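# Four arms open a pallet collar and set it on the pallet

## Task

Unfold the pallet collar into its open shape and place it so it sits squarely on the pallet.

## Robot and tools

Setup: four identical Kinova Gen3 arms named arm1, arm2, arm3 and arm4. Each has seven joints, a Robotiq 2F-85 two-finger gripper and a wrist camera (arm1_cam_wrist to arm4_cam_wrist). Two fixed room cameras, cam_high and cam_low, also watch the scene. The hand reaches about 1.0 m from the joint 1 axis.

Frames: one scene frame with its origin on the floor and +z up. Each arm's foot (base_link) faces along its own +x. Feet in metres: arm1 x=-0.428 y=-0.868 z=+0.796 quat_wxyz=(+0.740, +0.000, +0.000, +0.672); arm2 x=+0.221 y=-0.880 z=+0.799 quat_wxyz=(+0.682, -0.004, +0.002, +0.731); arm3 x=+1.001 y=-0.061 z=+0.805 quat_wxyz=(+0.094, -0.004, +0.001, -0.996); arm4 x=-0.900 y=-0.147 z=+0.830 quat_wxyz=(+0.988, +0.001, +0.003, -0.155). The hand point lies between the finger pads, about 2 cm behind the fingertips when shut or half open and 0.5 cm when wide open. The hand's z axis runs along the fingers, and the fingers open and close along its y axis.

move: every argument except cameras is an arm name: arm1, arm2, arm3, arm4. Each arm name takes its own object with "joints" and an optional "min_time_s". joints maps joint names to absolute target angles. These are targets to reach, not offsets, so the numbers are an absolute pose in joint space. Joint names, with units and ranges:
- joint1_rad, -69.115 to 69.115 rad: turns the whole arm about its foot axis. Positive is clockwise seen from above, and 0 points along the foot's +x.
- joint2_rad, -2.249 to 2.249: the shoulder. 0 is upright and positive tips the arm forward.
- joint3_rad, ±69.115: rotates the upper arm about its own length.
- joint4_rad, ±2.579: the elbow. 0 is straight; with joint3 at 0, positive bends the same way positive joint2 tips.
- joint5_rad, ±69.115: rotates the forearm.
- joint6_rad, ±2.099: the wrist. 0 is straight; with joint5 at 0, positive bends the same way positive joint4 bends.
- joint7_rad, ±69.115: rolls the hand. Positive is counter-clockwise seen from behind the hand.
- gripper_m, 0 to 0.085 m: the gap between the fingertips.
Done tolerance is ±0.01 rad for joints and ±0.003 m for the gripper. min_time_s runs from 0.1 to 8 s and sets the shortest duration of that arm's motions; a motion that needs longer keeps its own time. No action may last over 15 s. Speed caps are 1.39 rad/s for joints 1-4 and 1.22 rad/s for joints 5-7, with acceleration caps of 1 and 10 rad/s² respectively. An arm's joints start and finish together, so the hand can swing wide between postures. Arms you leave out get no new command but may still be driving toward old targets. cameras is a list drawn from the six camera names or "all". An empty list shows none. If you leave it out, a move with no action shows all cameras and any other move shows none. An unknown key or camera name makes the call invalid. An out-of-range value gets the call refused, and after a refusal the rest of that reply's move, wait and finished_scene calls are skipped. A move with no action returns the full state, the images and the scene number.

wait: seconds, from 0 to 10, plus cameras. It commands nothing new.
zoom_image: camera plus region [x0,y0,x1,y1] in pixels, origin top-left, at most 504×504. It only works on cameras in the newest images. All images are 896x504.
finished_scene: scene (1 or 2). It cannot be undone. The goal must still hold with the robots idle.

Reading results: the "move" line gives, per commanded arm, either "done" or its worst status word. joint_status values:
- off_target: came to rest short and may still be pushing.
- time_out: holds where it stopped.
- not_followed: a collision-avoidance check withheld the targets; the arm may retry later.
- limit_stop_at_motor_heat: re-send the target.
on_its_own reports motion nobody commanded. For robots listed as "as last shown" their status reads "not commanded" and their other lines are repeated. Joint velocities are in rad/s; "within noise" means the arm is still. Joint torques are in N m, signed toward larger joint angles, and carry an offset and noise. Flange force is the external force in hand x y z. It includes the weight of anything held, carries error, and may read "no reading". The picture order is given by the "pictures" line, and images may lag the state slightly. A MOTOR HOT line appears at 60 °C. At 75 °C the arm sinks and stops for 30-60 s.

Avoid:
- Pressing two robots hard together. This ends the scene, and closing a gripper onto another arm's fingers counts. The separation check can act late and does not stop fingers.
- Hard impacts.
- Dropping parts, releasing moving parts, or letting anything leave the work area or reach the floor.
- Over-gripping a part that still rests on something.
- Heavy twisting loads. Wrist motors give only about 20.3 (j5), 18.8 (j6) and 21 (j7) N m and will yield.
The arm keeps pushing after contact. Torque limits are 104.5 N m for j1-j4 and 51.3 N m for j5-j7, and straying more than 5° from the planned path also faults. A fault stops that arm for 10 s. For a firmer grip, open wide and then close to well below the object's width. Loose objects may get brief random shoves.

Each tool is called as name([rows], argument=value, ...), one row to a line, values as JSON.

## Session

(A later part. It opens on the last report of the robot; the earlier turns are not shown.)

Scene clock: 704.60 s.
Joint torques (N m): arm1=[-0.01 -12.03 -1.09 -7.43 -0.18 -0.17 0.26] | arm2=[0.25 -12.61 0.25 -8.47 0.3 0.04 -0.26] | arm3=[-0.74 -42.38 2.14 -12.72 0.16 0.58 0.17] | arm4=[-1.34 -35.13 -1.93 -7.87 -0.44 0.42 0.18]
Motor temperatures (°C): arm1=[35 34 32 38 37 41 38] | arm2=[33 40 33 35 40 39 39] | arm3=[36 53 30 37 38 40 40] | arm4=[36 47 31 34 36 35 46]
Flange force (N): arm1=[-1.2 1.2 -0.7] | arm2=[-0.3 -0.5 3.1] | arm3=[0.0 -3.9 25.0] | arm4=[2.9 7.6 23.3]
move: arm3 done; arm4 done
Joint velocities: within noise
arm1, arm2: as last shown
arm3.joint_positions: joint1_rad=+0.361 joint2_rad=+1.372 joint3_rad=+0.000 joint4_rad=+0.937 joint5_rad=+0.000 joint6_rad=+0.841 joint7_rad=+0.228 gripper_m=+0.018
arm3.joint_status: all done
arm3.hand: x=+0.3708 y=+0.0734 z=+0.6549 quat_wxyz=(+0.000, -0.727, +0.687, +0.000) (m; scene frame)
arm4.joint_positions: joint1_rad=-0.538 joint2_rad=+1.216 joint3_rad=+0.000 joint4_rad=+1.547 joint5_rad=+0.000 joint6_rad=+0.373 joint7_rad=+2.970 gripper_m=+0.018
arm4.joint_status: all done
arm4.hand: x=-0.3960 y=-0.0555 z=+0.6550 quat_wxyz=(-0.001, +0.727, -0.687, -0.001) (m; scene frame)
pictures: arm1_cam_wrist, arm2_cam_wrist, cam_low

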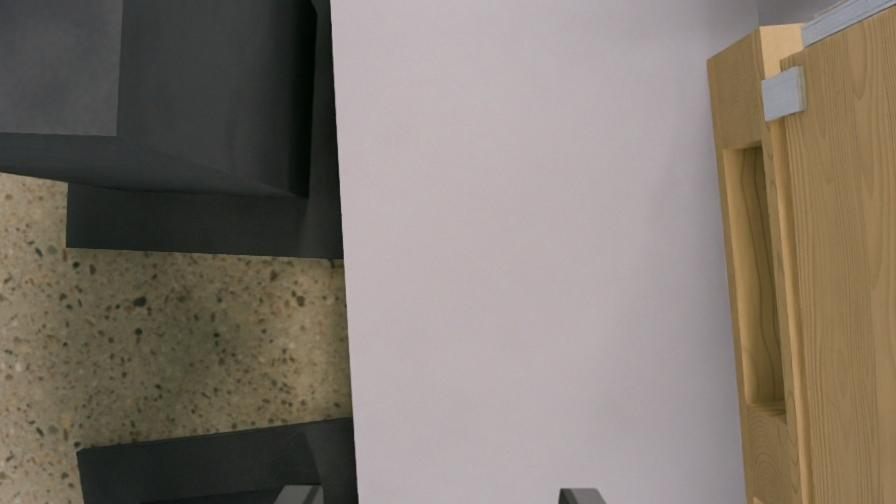

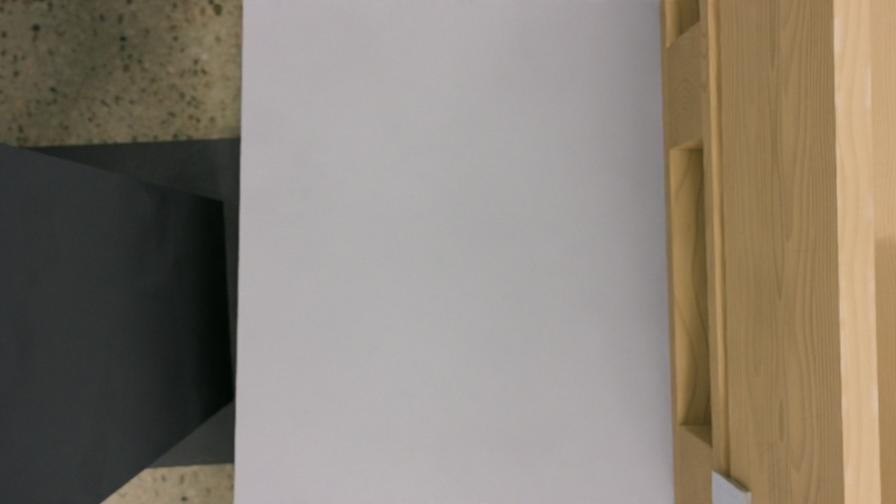

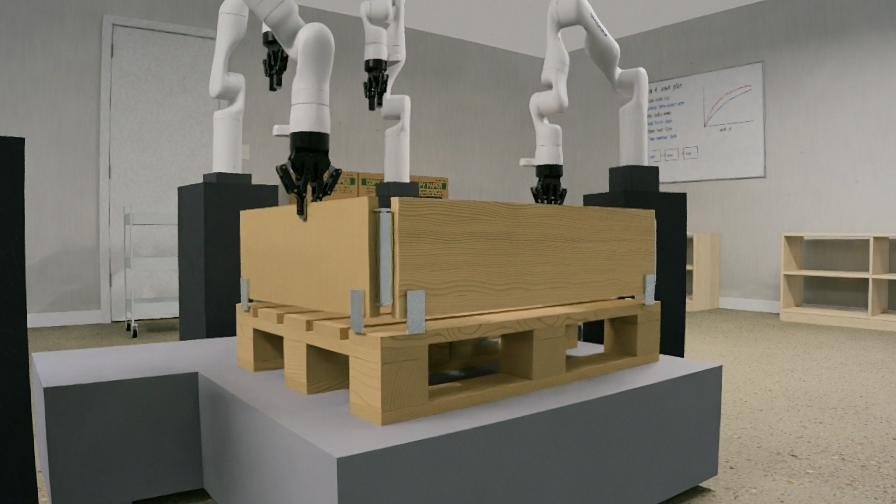

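move(arm3={"joints": {"joint2_rad": 1.3920, "joint4_rad": 0.9243, "joint6_rad": 0.8336}, "min_time_s": 2}, arm4={"joints": {"joint2_rad": 1.2384, "joint4_rad": 1.5360, "joint6_rad": 0.3622}, "min_time_s": 2}, cameras=["cam_low", "arm1_cam_wrist", "arm2_cam_wrist"])

zoom_image(camera="cam_low", region=[330, 280, 450, 347])

zoom_image(camera="arm1_cam_wrist", region=[740, 80, 830, 151])

zoom_image(camera="arm2_cam_wrist", region=[690, 440, 770, 504])

zoom_image(camera="cam_low", region=[225, 270, 285, 314])

zoom_image(camera="cam_low", region=[620, 260, 680, 314])

Scene clock: 709.73 s.
Joint torques (N m): arm1=[-0.03 -12.09 -1.05 -7.45 -0.17 -0.09 0.29] | arm2=[0.24 -12.58 0.26 -8.46 0.3 0.01 -0.25] | arm3=[-0.69 -42.36 2.14 -12.53 0.24 0.6 0.24] | arm4=[-1.3 -35.07 -2.02 -7.62 -0.45 0.44 0.18]
Motor temperatures (°C): arm1=[35 34 32 38 37 41 38] | arm2=[33 40 33 35 40 39 39] | arm3=[36 53 30 37 38 40 40] | arm4=[36 47 31 34 36 35 46]
Flange force (N): arm1=[-1.1 1.2 -0.3] | arm2=[-0.2 -0.6 2.9] | arm3=[0.1 -3.4 24.9] | arm4=[2.9 7.4 23.0]
move: arm3 done; arm4 done
Joint velocities: within noise
arm1, arm2: as last shown
arm3.joint_positions: joint1_rad=+0.361 joint2_rad=+1.392 joint3_rad=+0.000 joint4_rad=+0.924 joint5_rad=+0.000 joint6_rad=+0.834 joint7_rad=+0.228 gripper_m=+0.018
arm3.joint_status: all done
arm3.hand: x=+0.3707 y=+0.0734 z=+0.6449 quat_wxyz=(+0.000, -0.727, +0.687, +0.000) (m; scene frame)
arm4.joint_positions: joint1_rad=-0.538 joint2_rad=+1.238 joint3_rad=+0.000 joint4_rad=+1.536 joint5_rad=+0.000 joint6_rad=+0.362 joint7_rad=+2.970 gripper_m=+0.018
arm4.joint_status: all done
arm4.hand: x=-0.3961 y=-0.0554 z=+0.6450 quat_wxyz=(-0.001, +0.727, -0.687, -0.001) (m; scene frame)
pictures: arm1_cam_wrist, arm2_cam_wrist, cam_low

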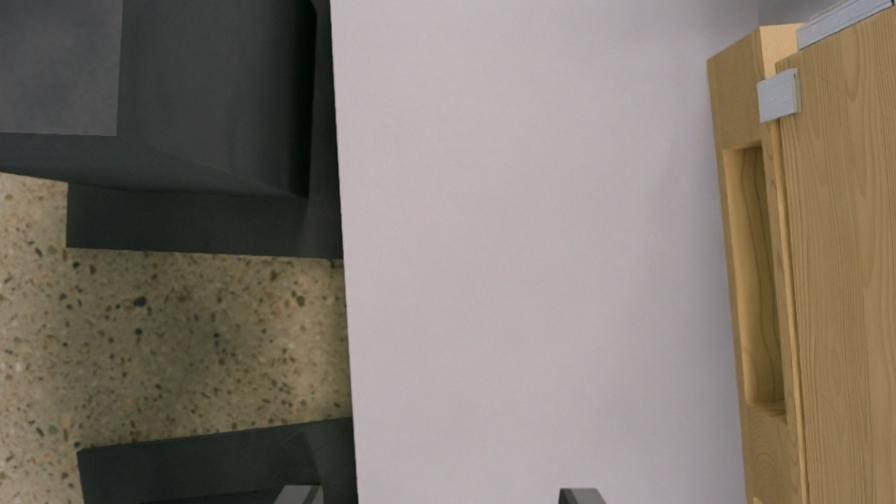

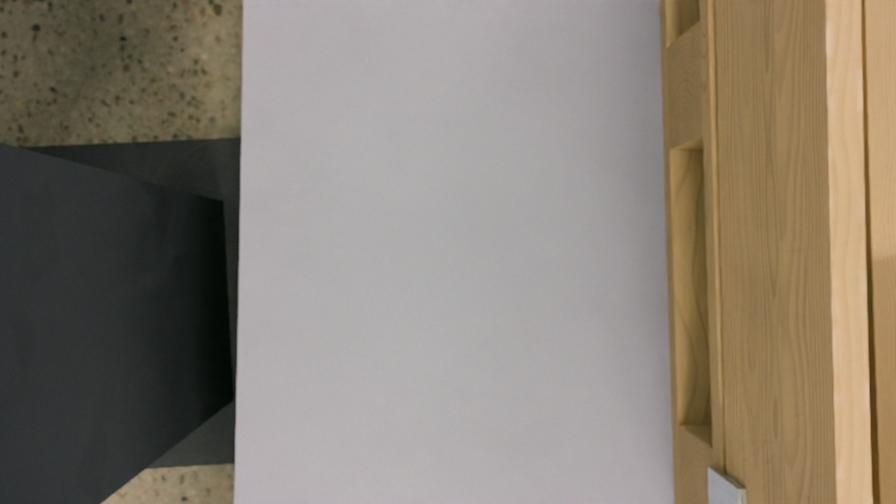

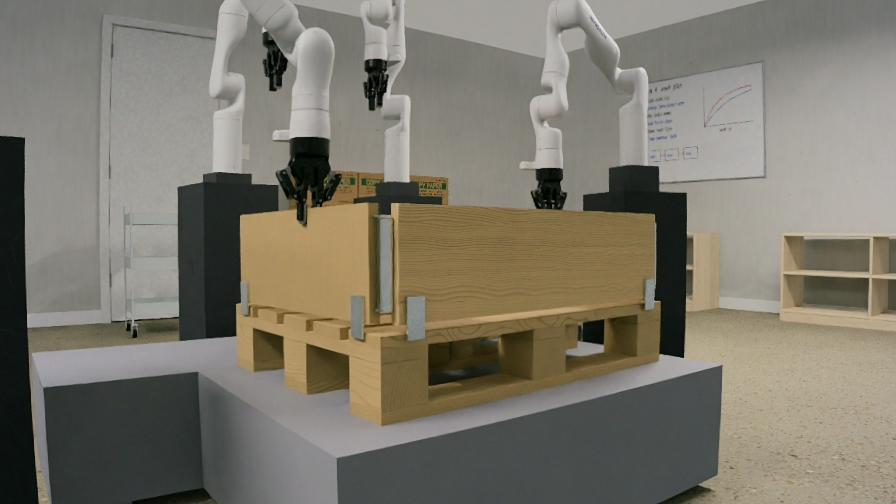

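Scaled by 4.200 from the camera's 896x504 image, which has a finer 1280x720 frame.

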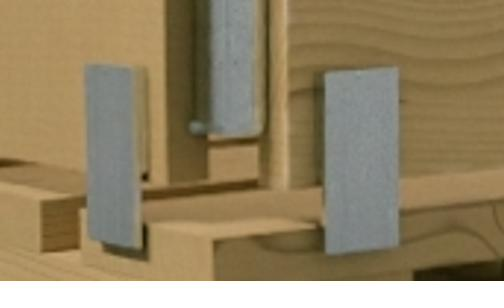

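Scaled by 5.600 from the camera's 896x504 image, which has a finer 1280x720 frame.

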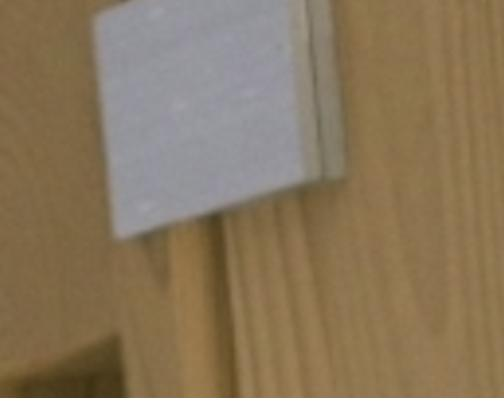

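Scaled by 6.300 from the camera's 896x504 image, which has a finer 1280x720 frame.

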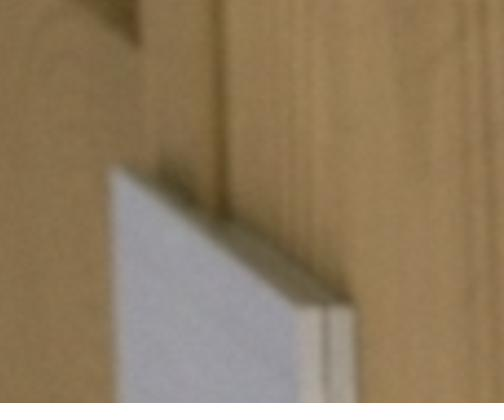

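Scaled by 8.400 from the camera's 896x504 image, which has a finer 1280x720 frame.

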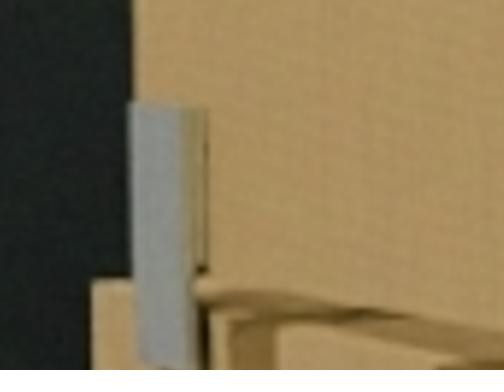

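Scaled by 8.400 from the camera's 896x504 image, which has a finer 1280x720 frame.

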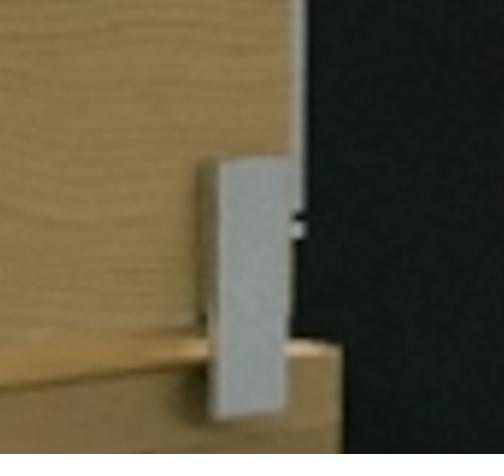

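move(arm3={"joints": {"joint2_rad": 1.4124, "joint4_rad": 0.9107, "joint6_rad": 0.8267}, "min_time_s": 2}, arm4={"joints": {"joint2_rad": 1.2606, "joint4_rad": 1.5238, "joint6_rad": 0.3522}, "min_time_s": 2}, cameras=["cam_low"])

zoom_image(camera="cam_low", region=[330, 280, 450, 347])

zoom_image(camera="cam_low", region=[225, 270, 285, 314])

zoom_image(camera="cam_low", region=[620, 260, 680, 314])

Scene clock: 713.90 s.
Joint torques (N m): arm1=[-0.01 -12.04 -0.96 -7.42 -0.13 -0.13 0.26] | arm2=[0.26 -12.66 0.25 -8.46 0.29 0.03 -0.26] | arm3=[-1.85 -38.56 1.78 -11.02 0.32 0.58 0.19] | arm4=[0.03 -35.28 -0.45 -7.45 -0.09 0.43 0.23]
Motor temperatures (°C): arm1=[35 34 32 37 37 41 38] | arm2=[33 40 33 35 40 39 39] | arm3=[36 53 30 37 38 40 40] | arm4=[36 47 31 34 36 35 46]
Flange force (N): arm1=[-1.1 1.2 -0.6] | arm2=[-0.2 -0.4 3.1] | arm3=[-1.9 -3.4 19.0] | arm4=[0.2 7.7 23.2]
move: arm3 done; arm4 done
Joint velocities: within noise
arm1, arm2: as last shown
arm3.joint_positions: joint1_rad=+0.361 joint2_rad=+1.412 joint3_rad=+0.000 joint4_rad=+0.911 joint5_rad=+0.000 joint6_rad=+0.827 joint7_rad=+0.228 gripper_m=+0.018
arm3.joint_status: all done
arm3.hand: x=+0.3706 y=+0.0734 z=+0.6349 quat_wxyz=(+0.000, -0.727, +0.687, +0.000) (m; scene frame)
arm4.joint_positions: joint1_rad=-0.538 joint2_rad=+1.261 joint3_rad=+0.000 joint4_rad=+1.524 joint5_rad=+0.000 joint6_rad=+0.352 joint7_rad=+2.970 gripper_m=+0.018
arm4.joint_status: all done
arm4.hand: x=-0.3961 y=-0.0554 z=+0.6350 quat_wxyz=(-0.001, +0.727, -0.687, -0.001) (m; scene frame)
pictures: cam_low

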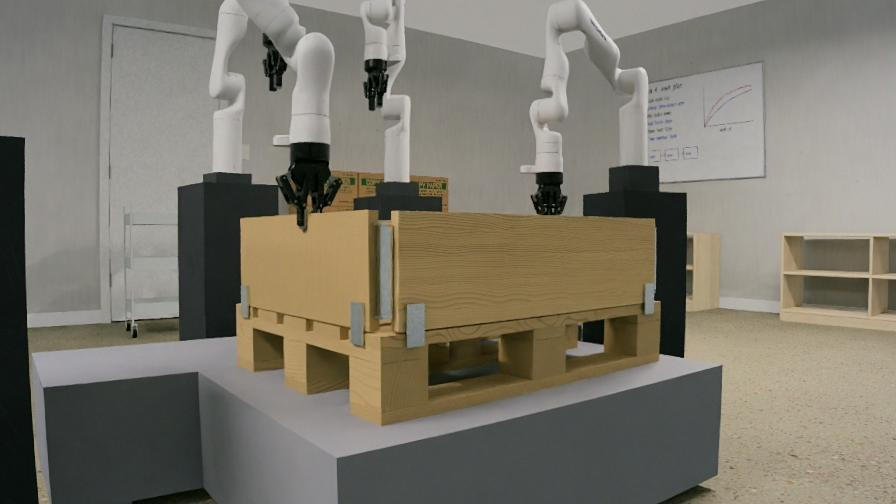

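Scaled by 4.200 from the camera's 896x504 image, which has a finer 1280x720 frame.

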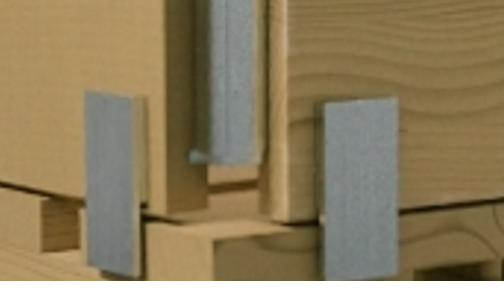

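Scaled by 8.400 from the camera's 896x504 image, which has a finer 1280x720 frame.

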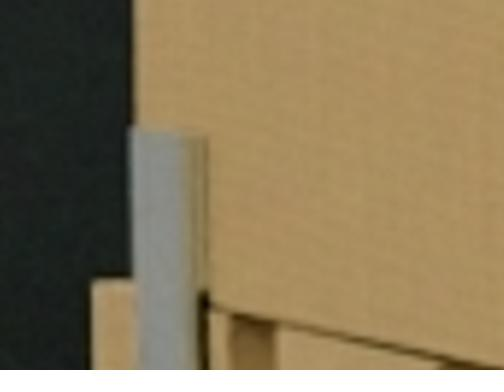

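Scaled by 8.400 from the camera's 896x504 image, which has a finer 1280x720 frame.

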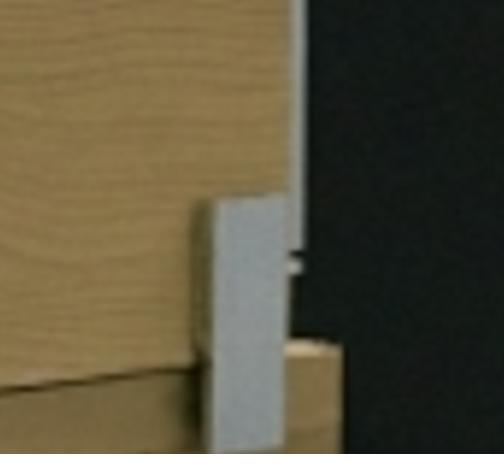

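move(arm3={"joints": {"joint2_rad": 1.4207, "joint4_rad": 0.9049, "joint6_rad": 0.8243}, "min_time_s": 1.5}, arm4={"joints": {"joint2_rad": 1.2696, "joint4_rad": 1.5187, "joint6_rad": 0.3483}, "min_time_s": 1.5}, cameras=["cam_low", "arm1_cam_wrist", "arm2_cam_wrist", "arm3_cam_wrist", "arm4_cam_wrist"])

zoom_image(camera="cam_low", region=[330, 290, 450, 357])

zoom_image(camera="cam_low", region=[225, 280, 285, 324])

zoom_image(camera="cam_low", region=[620, 270, 680, 324])

Scene clock: 717.20 s.
Joint torques (N m): arm1=[-0.12 -12.09 -1.04 -7.47 -0.11 -0.2 0.27] | arm2=[0.26 -12.65 0.22 -8.46 0.32 -0.01 -0.28] | arm3=[-2.51 -28.69 1.47 -7.86 0.45 0.36 0.27] | arm4=[-0.43 -25.94 -0.66 -5.34 0.02 0.36 0.25]
Motor temperatures (°C): arm1=[35 34 32 37 37 41 38] | arm2=[33 40 33 35 40 39 39] | arm3=[36 53 30 37 38 40 40] | arm4=[36 46 31 34 36 35 46]
Flange force (N): arm1=[-1.3 1.1 -0.7] | arm2=[-0.4 -0.4 3.0] | arm3=[-2.3 -5.2 3.0] | arm4=[1.0 7.0 4.8]
move: arm3 done; arm4 done
Joint velocities: within noise
arm1, arm2: as last shown
arm3.joint_positions: joint1_rad=+0.361 joint2_rad=+1.421 joint3_rad=+0.000 joint4_rad=+0.905 joint5_rad=+0.000 joint6_rad=+0.824 joint7_rad=+0.228 gripper_m=+0.018
arm3.joint_status: all done
arm3.hand: x=+0.3706 y=+0.0734 z=+0.6309 quat_wxyz=(+0.000, -0.727, +0.687, +0.000) (m; scene frame)
arm4.joint_positions: joint1_rad=-0.538 joint2_rad=+1.270 joint3_rad=+0.000 joint4_rad=+1.519 joint5_rad=+0.000 joint6_rad=+0.348 joint7_rad=+2.970 gripper_m=+0.018
arm4.joint_status: all done
arm4.hand: x=-0.3962 y=-0.0554 z=+0.6310 quat_wxyz=(-0.001, +0.727, -0.687, -0.001) (m; scene frame)
pictures: arm1_cam_wrist, arm2_cam_wrist, arm3_cam_wrist, arm4_cam_wrist, cam_low

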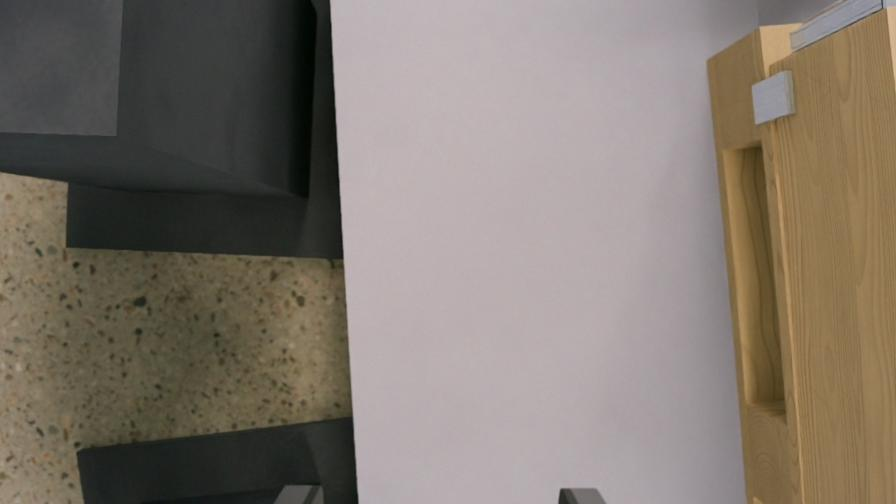

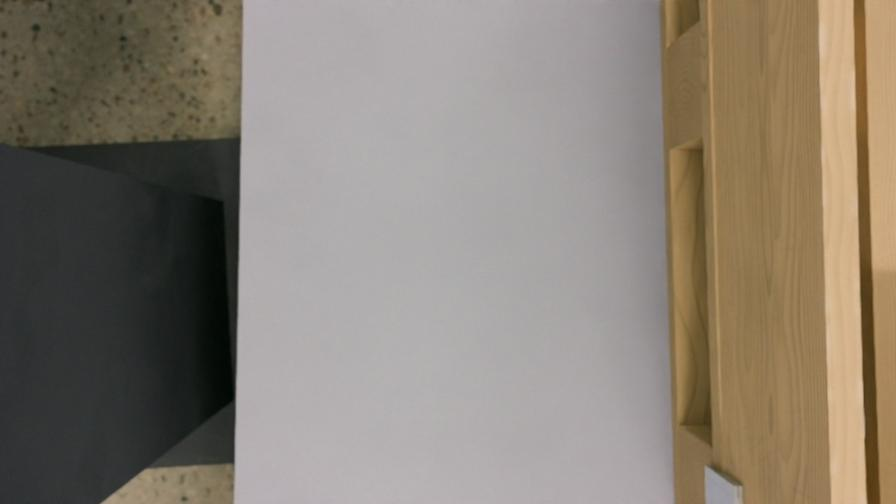

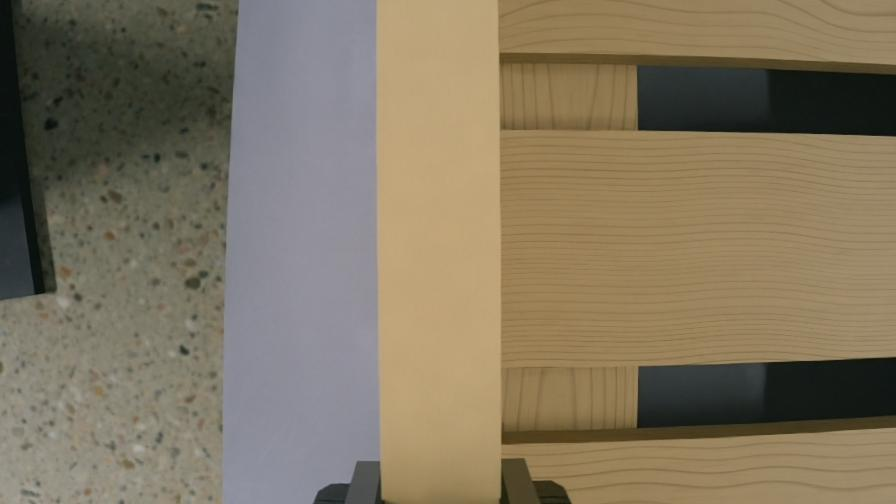

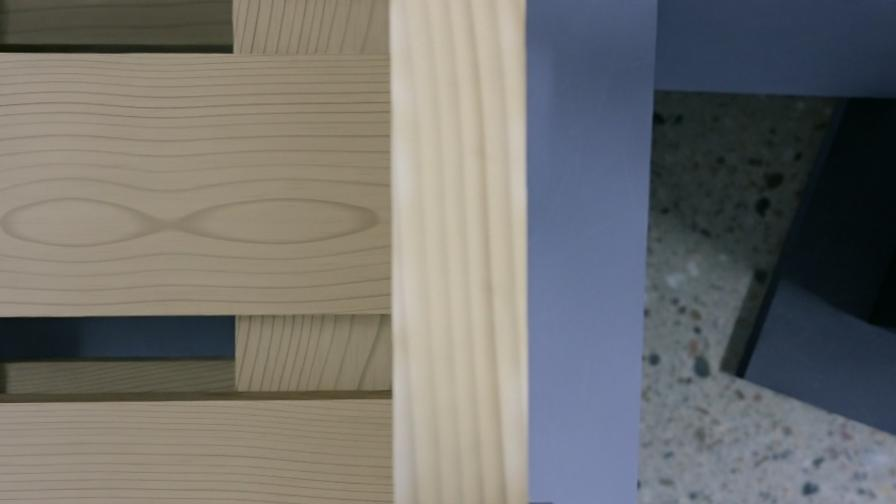

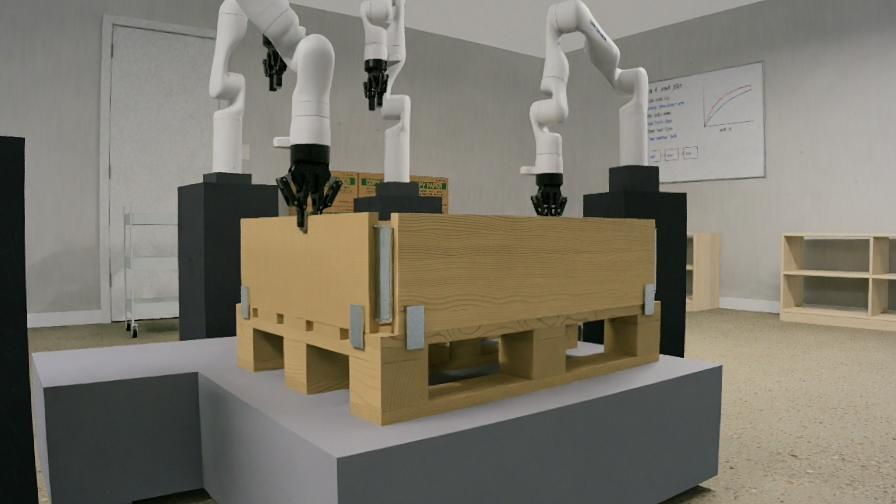

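Scaled by 4.200 from the camera's 896x504 image, which has a finer 1280x720 frame.

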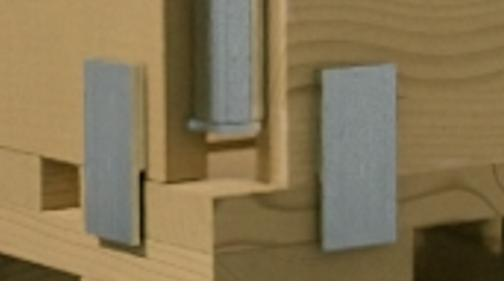

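Scaled by 8.400 from the camera's 896x504 image, which has a finer 1280x720 frame.

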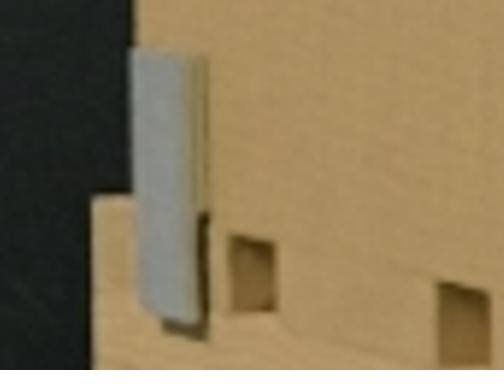

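Scaled by 8.400 from the camera's 896x504 image, which has a finer 1280x720 frame.

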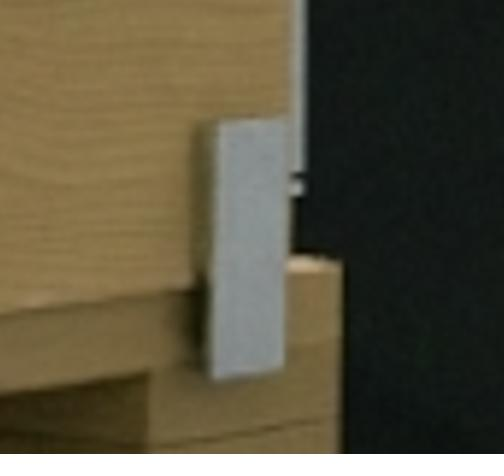

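move(arm3={"joints": {"joint2_rad": 1.4238, "joint4_rad": 0.9027, "joint6_rad": 0.8234}, "min_time_s": 1.0}, arm4={"joints": {"joint2_rad": 1.2729, "joint4_rad": 1.5168, "joint6_rad": 0.3469}, "min_time_s": 1.0}, cameras=["cam_low", "arm1_cam_wrist"])

zoom_image(camera="arm1_cam_wrist", region=[720, 20, 896, 140])

zoom_image(camera="cam_low", region=[430, 270, 670, 404])

Scene clock: 719.73 s.
Joint torques (N m): arm1=[-0.12 -12.02 -1.01 -7.4 -0.11 -0.15 0.27] | arm2=[0.24 -12.62 0.22 -8.45 0.3 0.01 -0.26] | arm3=[-3.07 -19.82 0.82 -4.78 0.27 0.16 0.21] | arm4=[1.26 -7.17 0.64 -2.67 0.31 -0.43 0.22]
Motor temperatures (°C): arm1=[35 34 32 37 37 41 38] | arm2=[33 40 33 35 40 39 39] | arm3=[36 52 30 37 38 40 40] | arm4=[36 46 31 34 36 35 46]
Flange force (N): arm1=[-1.3 1.1 -0.7] | arm2=[-0.3 -0.4 3.0] | arm3=[-3.3 -5.2 -11.0] | arm4=[-2.0 10.1 -34.5]
move: arm3 done; arm4 done
Joint velocities: within noise
arm1, arm2: as last shown
arm3.joint_positions: joint1_rad=+0.361 joint2_rad=+1.424 joint3_rad=+0.000 joint4_rad=+0.903 joint5_rad=+0.000 joint6_rad=+0.823 joint7_rad=+0.228 gripper_m=+0.018
arm3.joint_status: all done
arm3.hand: x=+0.3706 y=+0.0735 z=+0.6294 quat_wxyz=(+0.000, -0.727, +0.687, +0.000) (m; scene frame)
arm4.joint_positions: joint1_rad=-0.538 joint2_rad=+1.273 joint3_rad=+0.000 joint4_rad=+1.517 joint5_rad=+0.000 joint6_rad=+0.347 joint7_rad=+2.970 gripper_m=+0.018
arm4.joint_status: all done
arm4.hand: x=-0.3961 y=-0.0554 z=+0.6295 quat_wxyz=(-0.001, +0.727, -0.687, -0.001) (m; scene frame)
pictures: arm1_cam_wrist, cam_low

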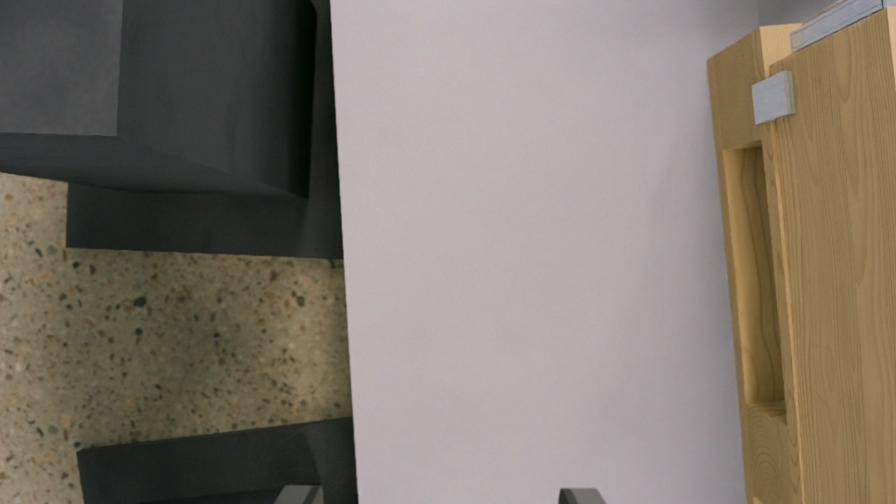

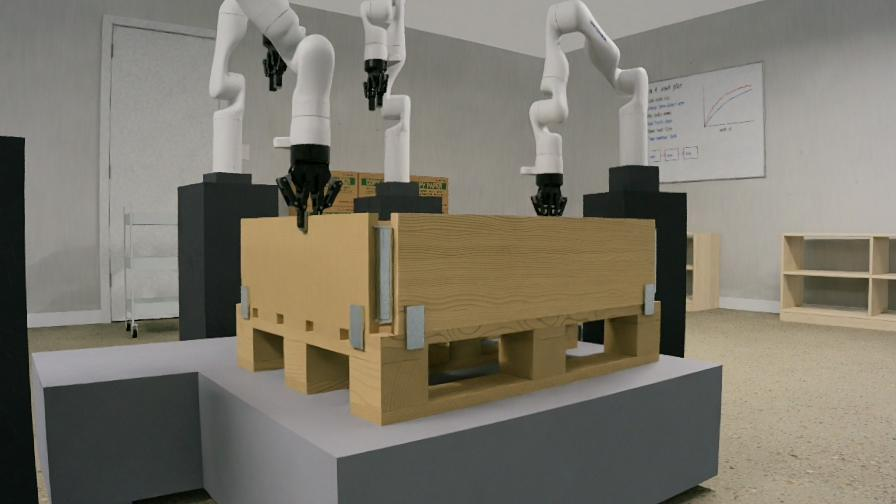

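Scaled by 2.864 from the camera's 896x504 image, which has a finer 1280x720 frame.

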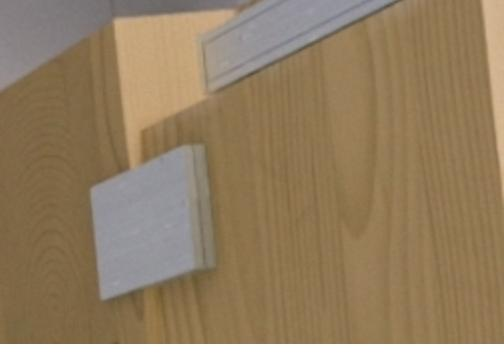

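Scaled by 2.100 from the camera's 896x504 image, which has a finer 1280x720 frame.

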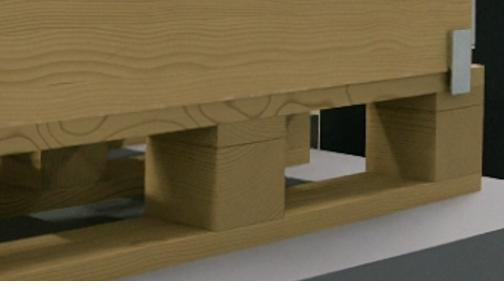

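move(arm3={"joints": {"joint2_rad": 1.4223, "joint4_rad": 0.9038, "joint6_rad": 0.8238}, "min_time_s": 0.8}, arm4={"joints": {"joint2_rad": 1.2705, "joint4_rad": 1.5182, "joint6_rad": 0.3479}, "min_time_s": 0.8})

Scene clock: 722.03 s.
Joint torques (N m): arm1=[-0.03 -12.02 -1.03 -7.4 -0.17 -0.12 0.26] | arm2=[0.22 -12.65 0.26 -8.45 0.32 0.02 -0.24] | arm3=[-3.66 -24.19 0.51 -5.92 0.14 0.63 0.26] | arm4=[1.35 -22.82 1.14 -4.49 0.31 0.45 0.21]
Motor temperatures (°C): arm1=[35 34 32 37 37 41 38] | arm2=[33 40 33 35 40 39 39] | arm3=[36 52 30 37 38 40 40] | arm4=[36 46 31 34 36 35 46]
Flange force (N): arm1=[-1.2 1.2 -0.7] | arm2=[-0.3 -0.4 3.0] | arm3=[-4.3 -4.6 -3.3] | arm4=[-2.5 7.2 -1.0]
move: arm3 done; arm4 done
Joint velocities: within noise
arm1, arm2: as last shown
arm3.joint_positions: joint1_rad=+0.361 joint2_rad=+1.422 joint3_rad=+0.000 joint4_rad=+0.904 joint5_rad=+0.000 joint6_rad=+0.824 joint7_rad=+0.228 gripper_m=+0.018
arm3.joint_status: all done
arm3.hand: x=+0.3707 y=+0.0734 z=+0.6301 quat_wxyz=(+0.000, -0.727, +0.687, +0.000) (m; scene frame)
arm4.joint_positions: joint1_rad=-0.538 joint2_rad=+1.271 joint3_rad=+0.000 joint4_rad=+1.518 joint5_rad=+0.000 joint6_rad=+0.348 joint7_rad=+2.970 gripper_m=+0.018
arm4.joint_status: all done
arm4.hand: x=-0.3962 y=-0.0554 z=+0.6306 quat_wxyz=(-0.001, +0.727, -0.687, -0.001) (m; scene frame)
pictures: none

Forces are balanced at the baseline, so I'm opening the grippers.

move(arm3={"joints": {"gripper_m": 0.045}, "min_time_s": 1.0}, arm4={"joints": {"gripper_m": 0.045}, "min_time_s": 1.0}, cameras=["cam_low", "arm3_cam_wrist", "arm4_cam_wrist"])

Scene clock: 723.53 s.
Joint torques (N m): arm1=[-0.03 -12.06 -1.08 -7.44 -0.16 -0.18 0.22] | arm2=[0.26 -12.6 0.19 -8.41 0.31 0.01 -0.26] | arm3=[-0.89 -25.07 2.04 -6.6 0.54 0.4 0.43] | arm4=[0.51 -22.82 0.5 -5.09 -0.06 0.03 -0.16]
Motor temperatures (°C): arm1=[35 34 32 37 37 41 38] | arm2=[33 40 33 35 40 39 39] | arm3=[36 52 30 37 38 40 40] | arm4=[36 46 31 34 36 35 46]
Flange force (N): arm1=[-1.4 1.1 -0.7] | arm2=[-0.3 -0.4 2.9] | arm3=[0.5 -4.9 -2.6] | arm4=[0.0 7.8 -2.2]
move: arm3 done; arm4 done
Joint velocities: within noise
arm1, arm2: as last shown
arm3.joint_positions: joint1_rad=+0.361 joint2_rad=+1.422 joint3_rad=+0.000 joint4_rad=+0.904 joint5_rad=+0.000 joint6_rad=+0.824 joint7_rad=+0.228 gripper_m=+0.045
arm3.joint_status: all done
arm3.hand: x=+0.3706 y=+0.0734 z=+0.6301 quat_wxyz=(+0.000, -0.727, +0.687, +0.000) (m; scene frame)
arm4.joint_positions: joint1_rad=-0.538 joint2_rad=+1.270 joint3_rad=+0.000 joint4_rad=+1.518 joint5_rad=+0.000 joint6_rad=+0.348 joint7_rad=+2.970 gripper_m=+0.045
arm4.joint_status: all done
arm4.hand: x=-0.3961 y=-0.0554 z=+0.6307 quat_wxyz=(-0.001, +0.727, -0.687, -0.001) (m; scene frame)
pictures: arm3_cam_wrist, arm4_cam_wrist, cam_low

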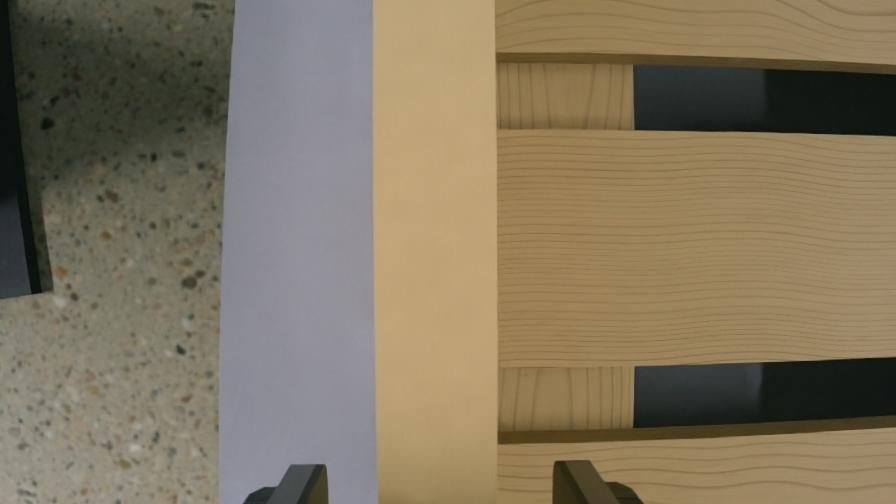

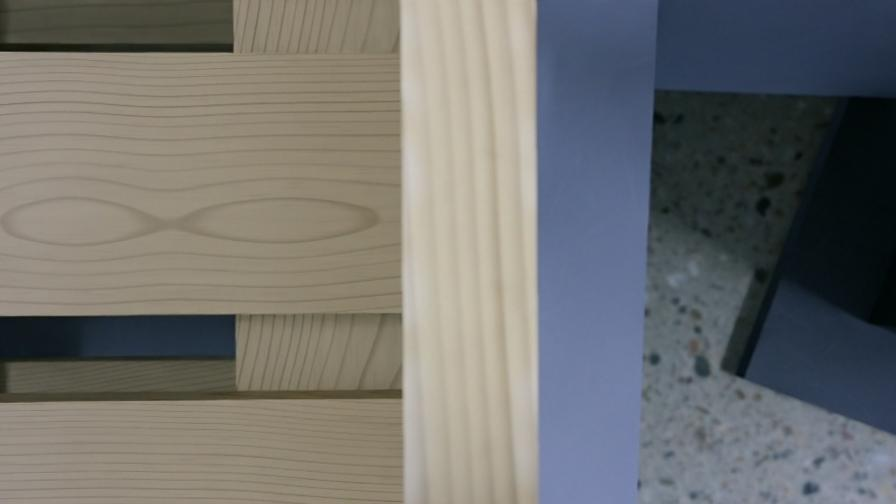

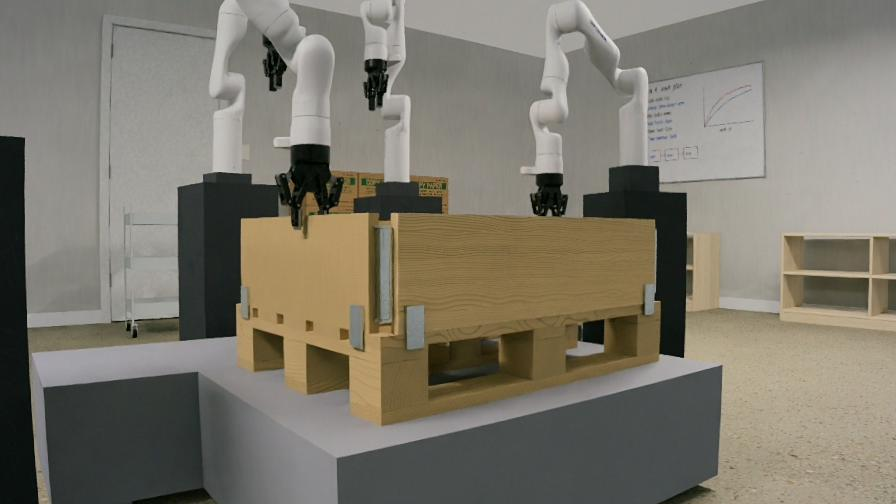

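move(arm3={"joints": {"joint2_rad": 1.3622, "joint4_rad": 0.9428, "joint6_rad": 0.8449}, "min_time_s": 1.5}, arm4={"joints": {"joint2_rad": 1.2052, "joint4_rad": 1.5529, "joint6_rad": 0.3785}, "min_time_s": 1.5})

move(arm3={"joints": {"joint2_rad": 1.2154, "joint4_rad": 1.0039, "joint6_rad": 0.9306}, "min_time_s": 2.0}, arm4={"joints": {"joint2_rad": 1.0327, "joint4_rad": 1.6140, "joint6_rad": 0.4899}, "min_time_s": 2.0}, cameras=["cam_low", "arm3_cam_wrist", "arm4_cam_wrist", "cam_high"])

zoom_image(camera="cam_low", region=[225, 270, 455, 400])

zoom_image(camera="cam_low", region=[430, 270, 670, 404])

Scene clock: 727.57 s.
Joint torques (N m): arm1=[0.01 -12.07 -1.07 -7.46 -0.18 -0.1 0.31] | arm2=[0.19 -12.65 0.25 -8.41 0.32 0.02 -0.27] | arm3=[-0.98 -24.95 2.07 -6.69 0.54 0.38 0.42] | arm4=[0.51 -22.74 0.52 -5.37 -0.07 0.03 -0.15]
Motor temperatures (°C): arm1=[35 34 32 37 37 41 38] | arm2=[33 40 33 35 40 39 39] | arm3=[36 52 30 37 38 40 40] | arm4=[36 46 31 34 36 35 46]
Flange force (N): arm1=[-1.0 1.3 -0.4] | arm2=[-0.4 -0.3 2.9] | arm3=[0.2 -4.6 -2.4] | arm4=[0.0 7.8 -1.6]
move: arm3 done; arm4 done
Joint velocities: within noise
arm1.joint_positions: joint1_rad=+0.599 joint2_rad=+0.200 joint3_rad=+0.000 joint4_rad=+1.900 joint5_rad=+0.000 joint6_rad=+1.030 joint7_rad=+0.631 gripper_m=+0.045
arm1.joint_status: not commanded
arm1.hand: x=-0.1794 y=-0.6085 z=+1.0228 quat_wxyz=(-0.004, -0.033, -0.999, -0.005) (m; scene frame)
arm2.joint_positions: joint1_rad=-0.040 joint2_rad=+0.200 joint3_rad=+0.000 joint4_rad=+1.900 joint5_rad=+0.000 joint6_rad=+1.030 joint7_rad=-0.068 gripper_m=+0.030
arm2.joint_status: not commanded
arm2.hand: x=+0.2060 y=-0.5188 z=+1.0235 quat_wxyz=(-0.001, +0.021, -1.000, -0.002) (m; scene frame)
arm3.joint_positions: joint1_rad=+0.361 joint2_rad=+1.362 joint3_rad=+0.000 joint4_rad=+0.943 joint5_rad=+0.000 joint6_rad=+0.845 joint7_rad=+0.228 gripper_m=+0.045
arm3.joint_status: all done
arm3.hand: x=+0.3709 y=+0.0734 z=+0.6599 quat_wxyz=(+0.000, -0.727, +0.687, +0.000) (m; scene frame)
arm4.joint_positions: joint1_rad=-0.538 joint2_rad=+1.205 joint3_rad=+0.000 joint4_rad=+1.553 joint5_rad=+0.000 joint6_rad=+0.379 joint7_rad=+2.970 gripper_m=+0.045
arm4.joint_status: all done
arm4.hand: x=-0.3960 y=-0.0555 z=+0.6600 quat_wxyz=(-0.001, +0.727, -0.687, -0.001) (m; scene frame)
pictures: none

Scene clock: 729.87 s.
Joint torques (N m): arm1=[0.02 -12.11 -1.06 -7.41 -0.17 -0.13 0.26] | arm2=[0.26 -12.65 0.28 -8.42 0.31 0.03 -0.26] | arm3=[-1.04 -24.64 1.98 -7.22 0.53 0.39 0.43] | arm4=[0.5 -22.16 0.48 -6.35 -0.06 0.02 -0.16]
Motor temperatures (°C): arm1=[35 34 32 37 37 41 38] | arm2=[33 40 33 35 40 39 39] | arm3=[36 52 30 37 38 40 40] | arm4=[36 46 31 34 36 35 46]
Flange force (N): arm1=[-1.3 1.4 -0.5] | arm2=[-0.2 -0.3 3.0] | arm3=[0.2 -4.8 -1.7] | arm4=[0.1 7.9 -0.4]
move: arm3 done; arm4 done
Joint velocities: within noise
arm1, arm2: as last shown
arm3.joint_positions: joint1_rad=+0.361 joint2_rad=+1.215 joint3_rad=+0.000 joint4_rad=+1.004 joint5_rad=+0.000 joint6_rad=+0.931 joint7_rad=+0.228 gripper_m=+0.045
arm3.joint_status: all done
arm3.hand: x=+0.3715 y=+0.0733 z=+0.7399 quat_wxyz=(+0.000, -0.727, +0.687, +0.000) (m; scene frame)
arm4.joint_positions: joint1_rad=-0.538 joint2_rad=+1.033 joint3_rad=+0.000 joint4_rad=+1.614 joint5_rad=+0.000 joint6_rad=+0.490 joint7_rad=+2.970 gripper_m=+0.045
arm4.joint_status: all done
arm4.hand: x=-0.3956 y=-0.0556 z=+0.7401 quat_wxyz=(-0.001, +0.727, -0.687, -0.001) (m; scene frame)
pictures: arm3_cam_wrist, arm4_cam_wrist, cam_high, cam_low

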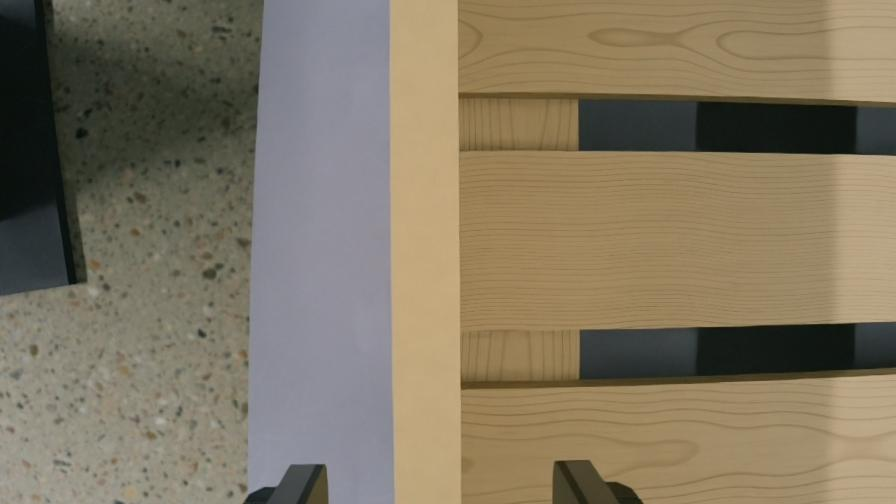

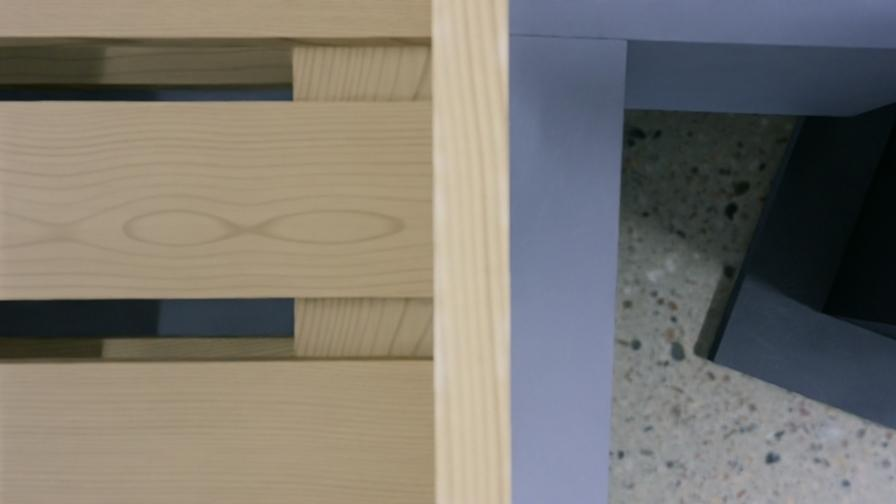

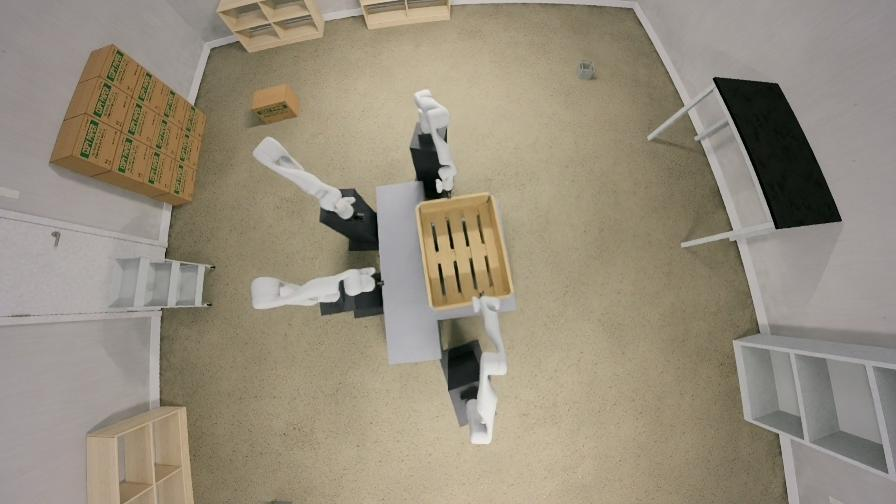

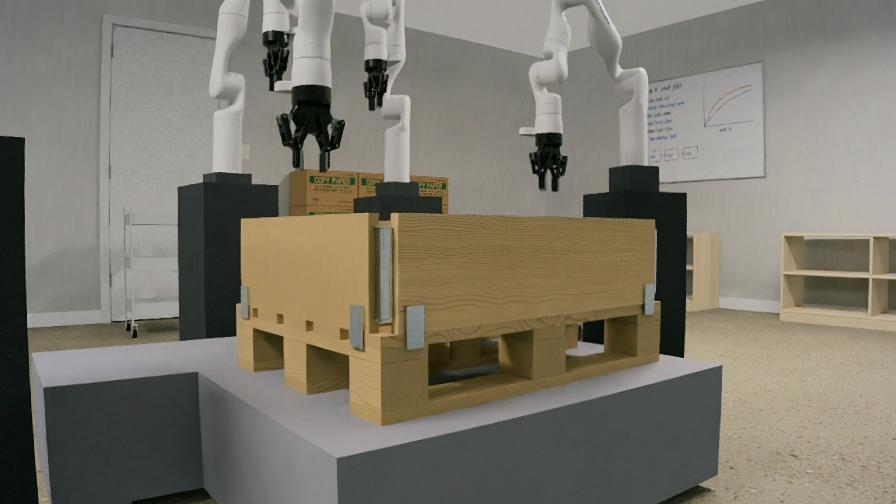

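Scaled by 2.191 from the camera's 896x504 image, which has a finer 1280x720 frame.

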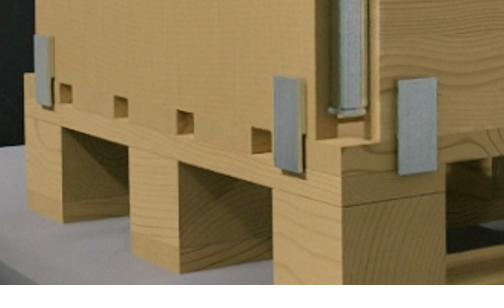

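Scaled by 2.100 from the camera's 896x504 image, which has a finer 1280x720 frame.

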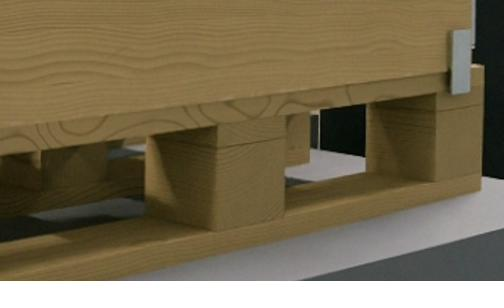

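finished_scene(scene=2)

The scene is finished: the task was done.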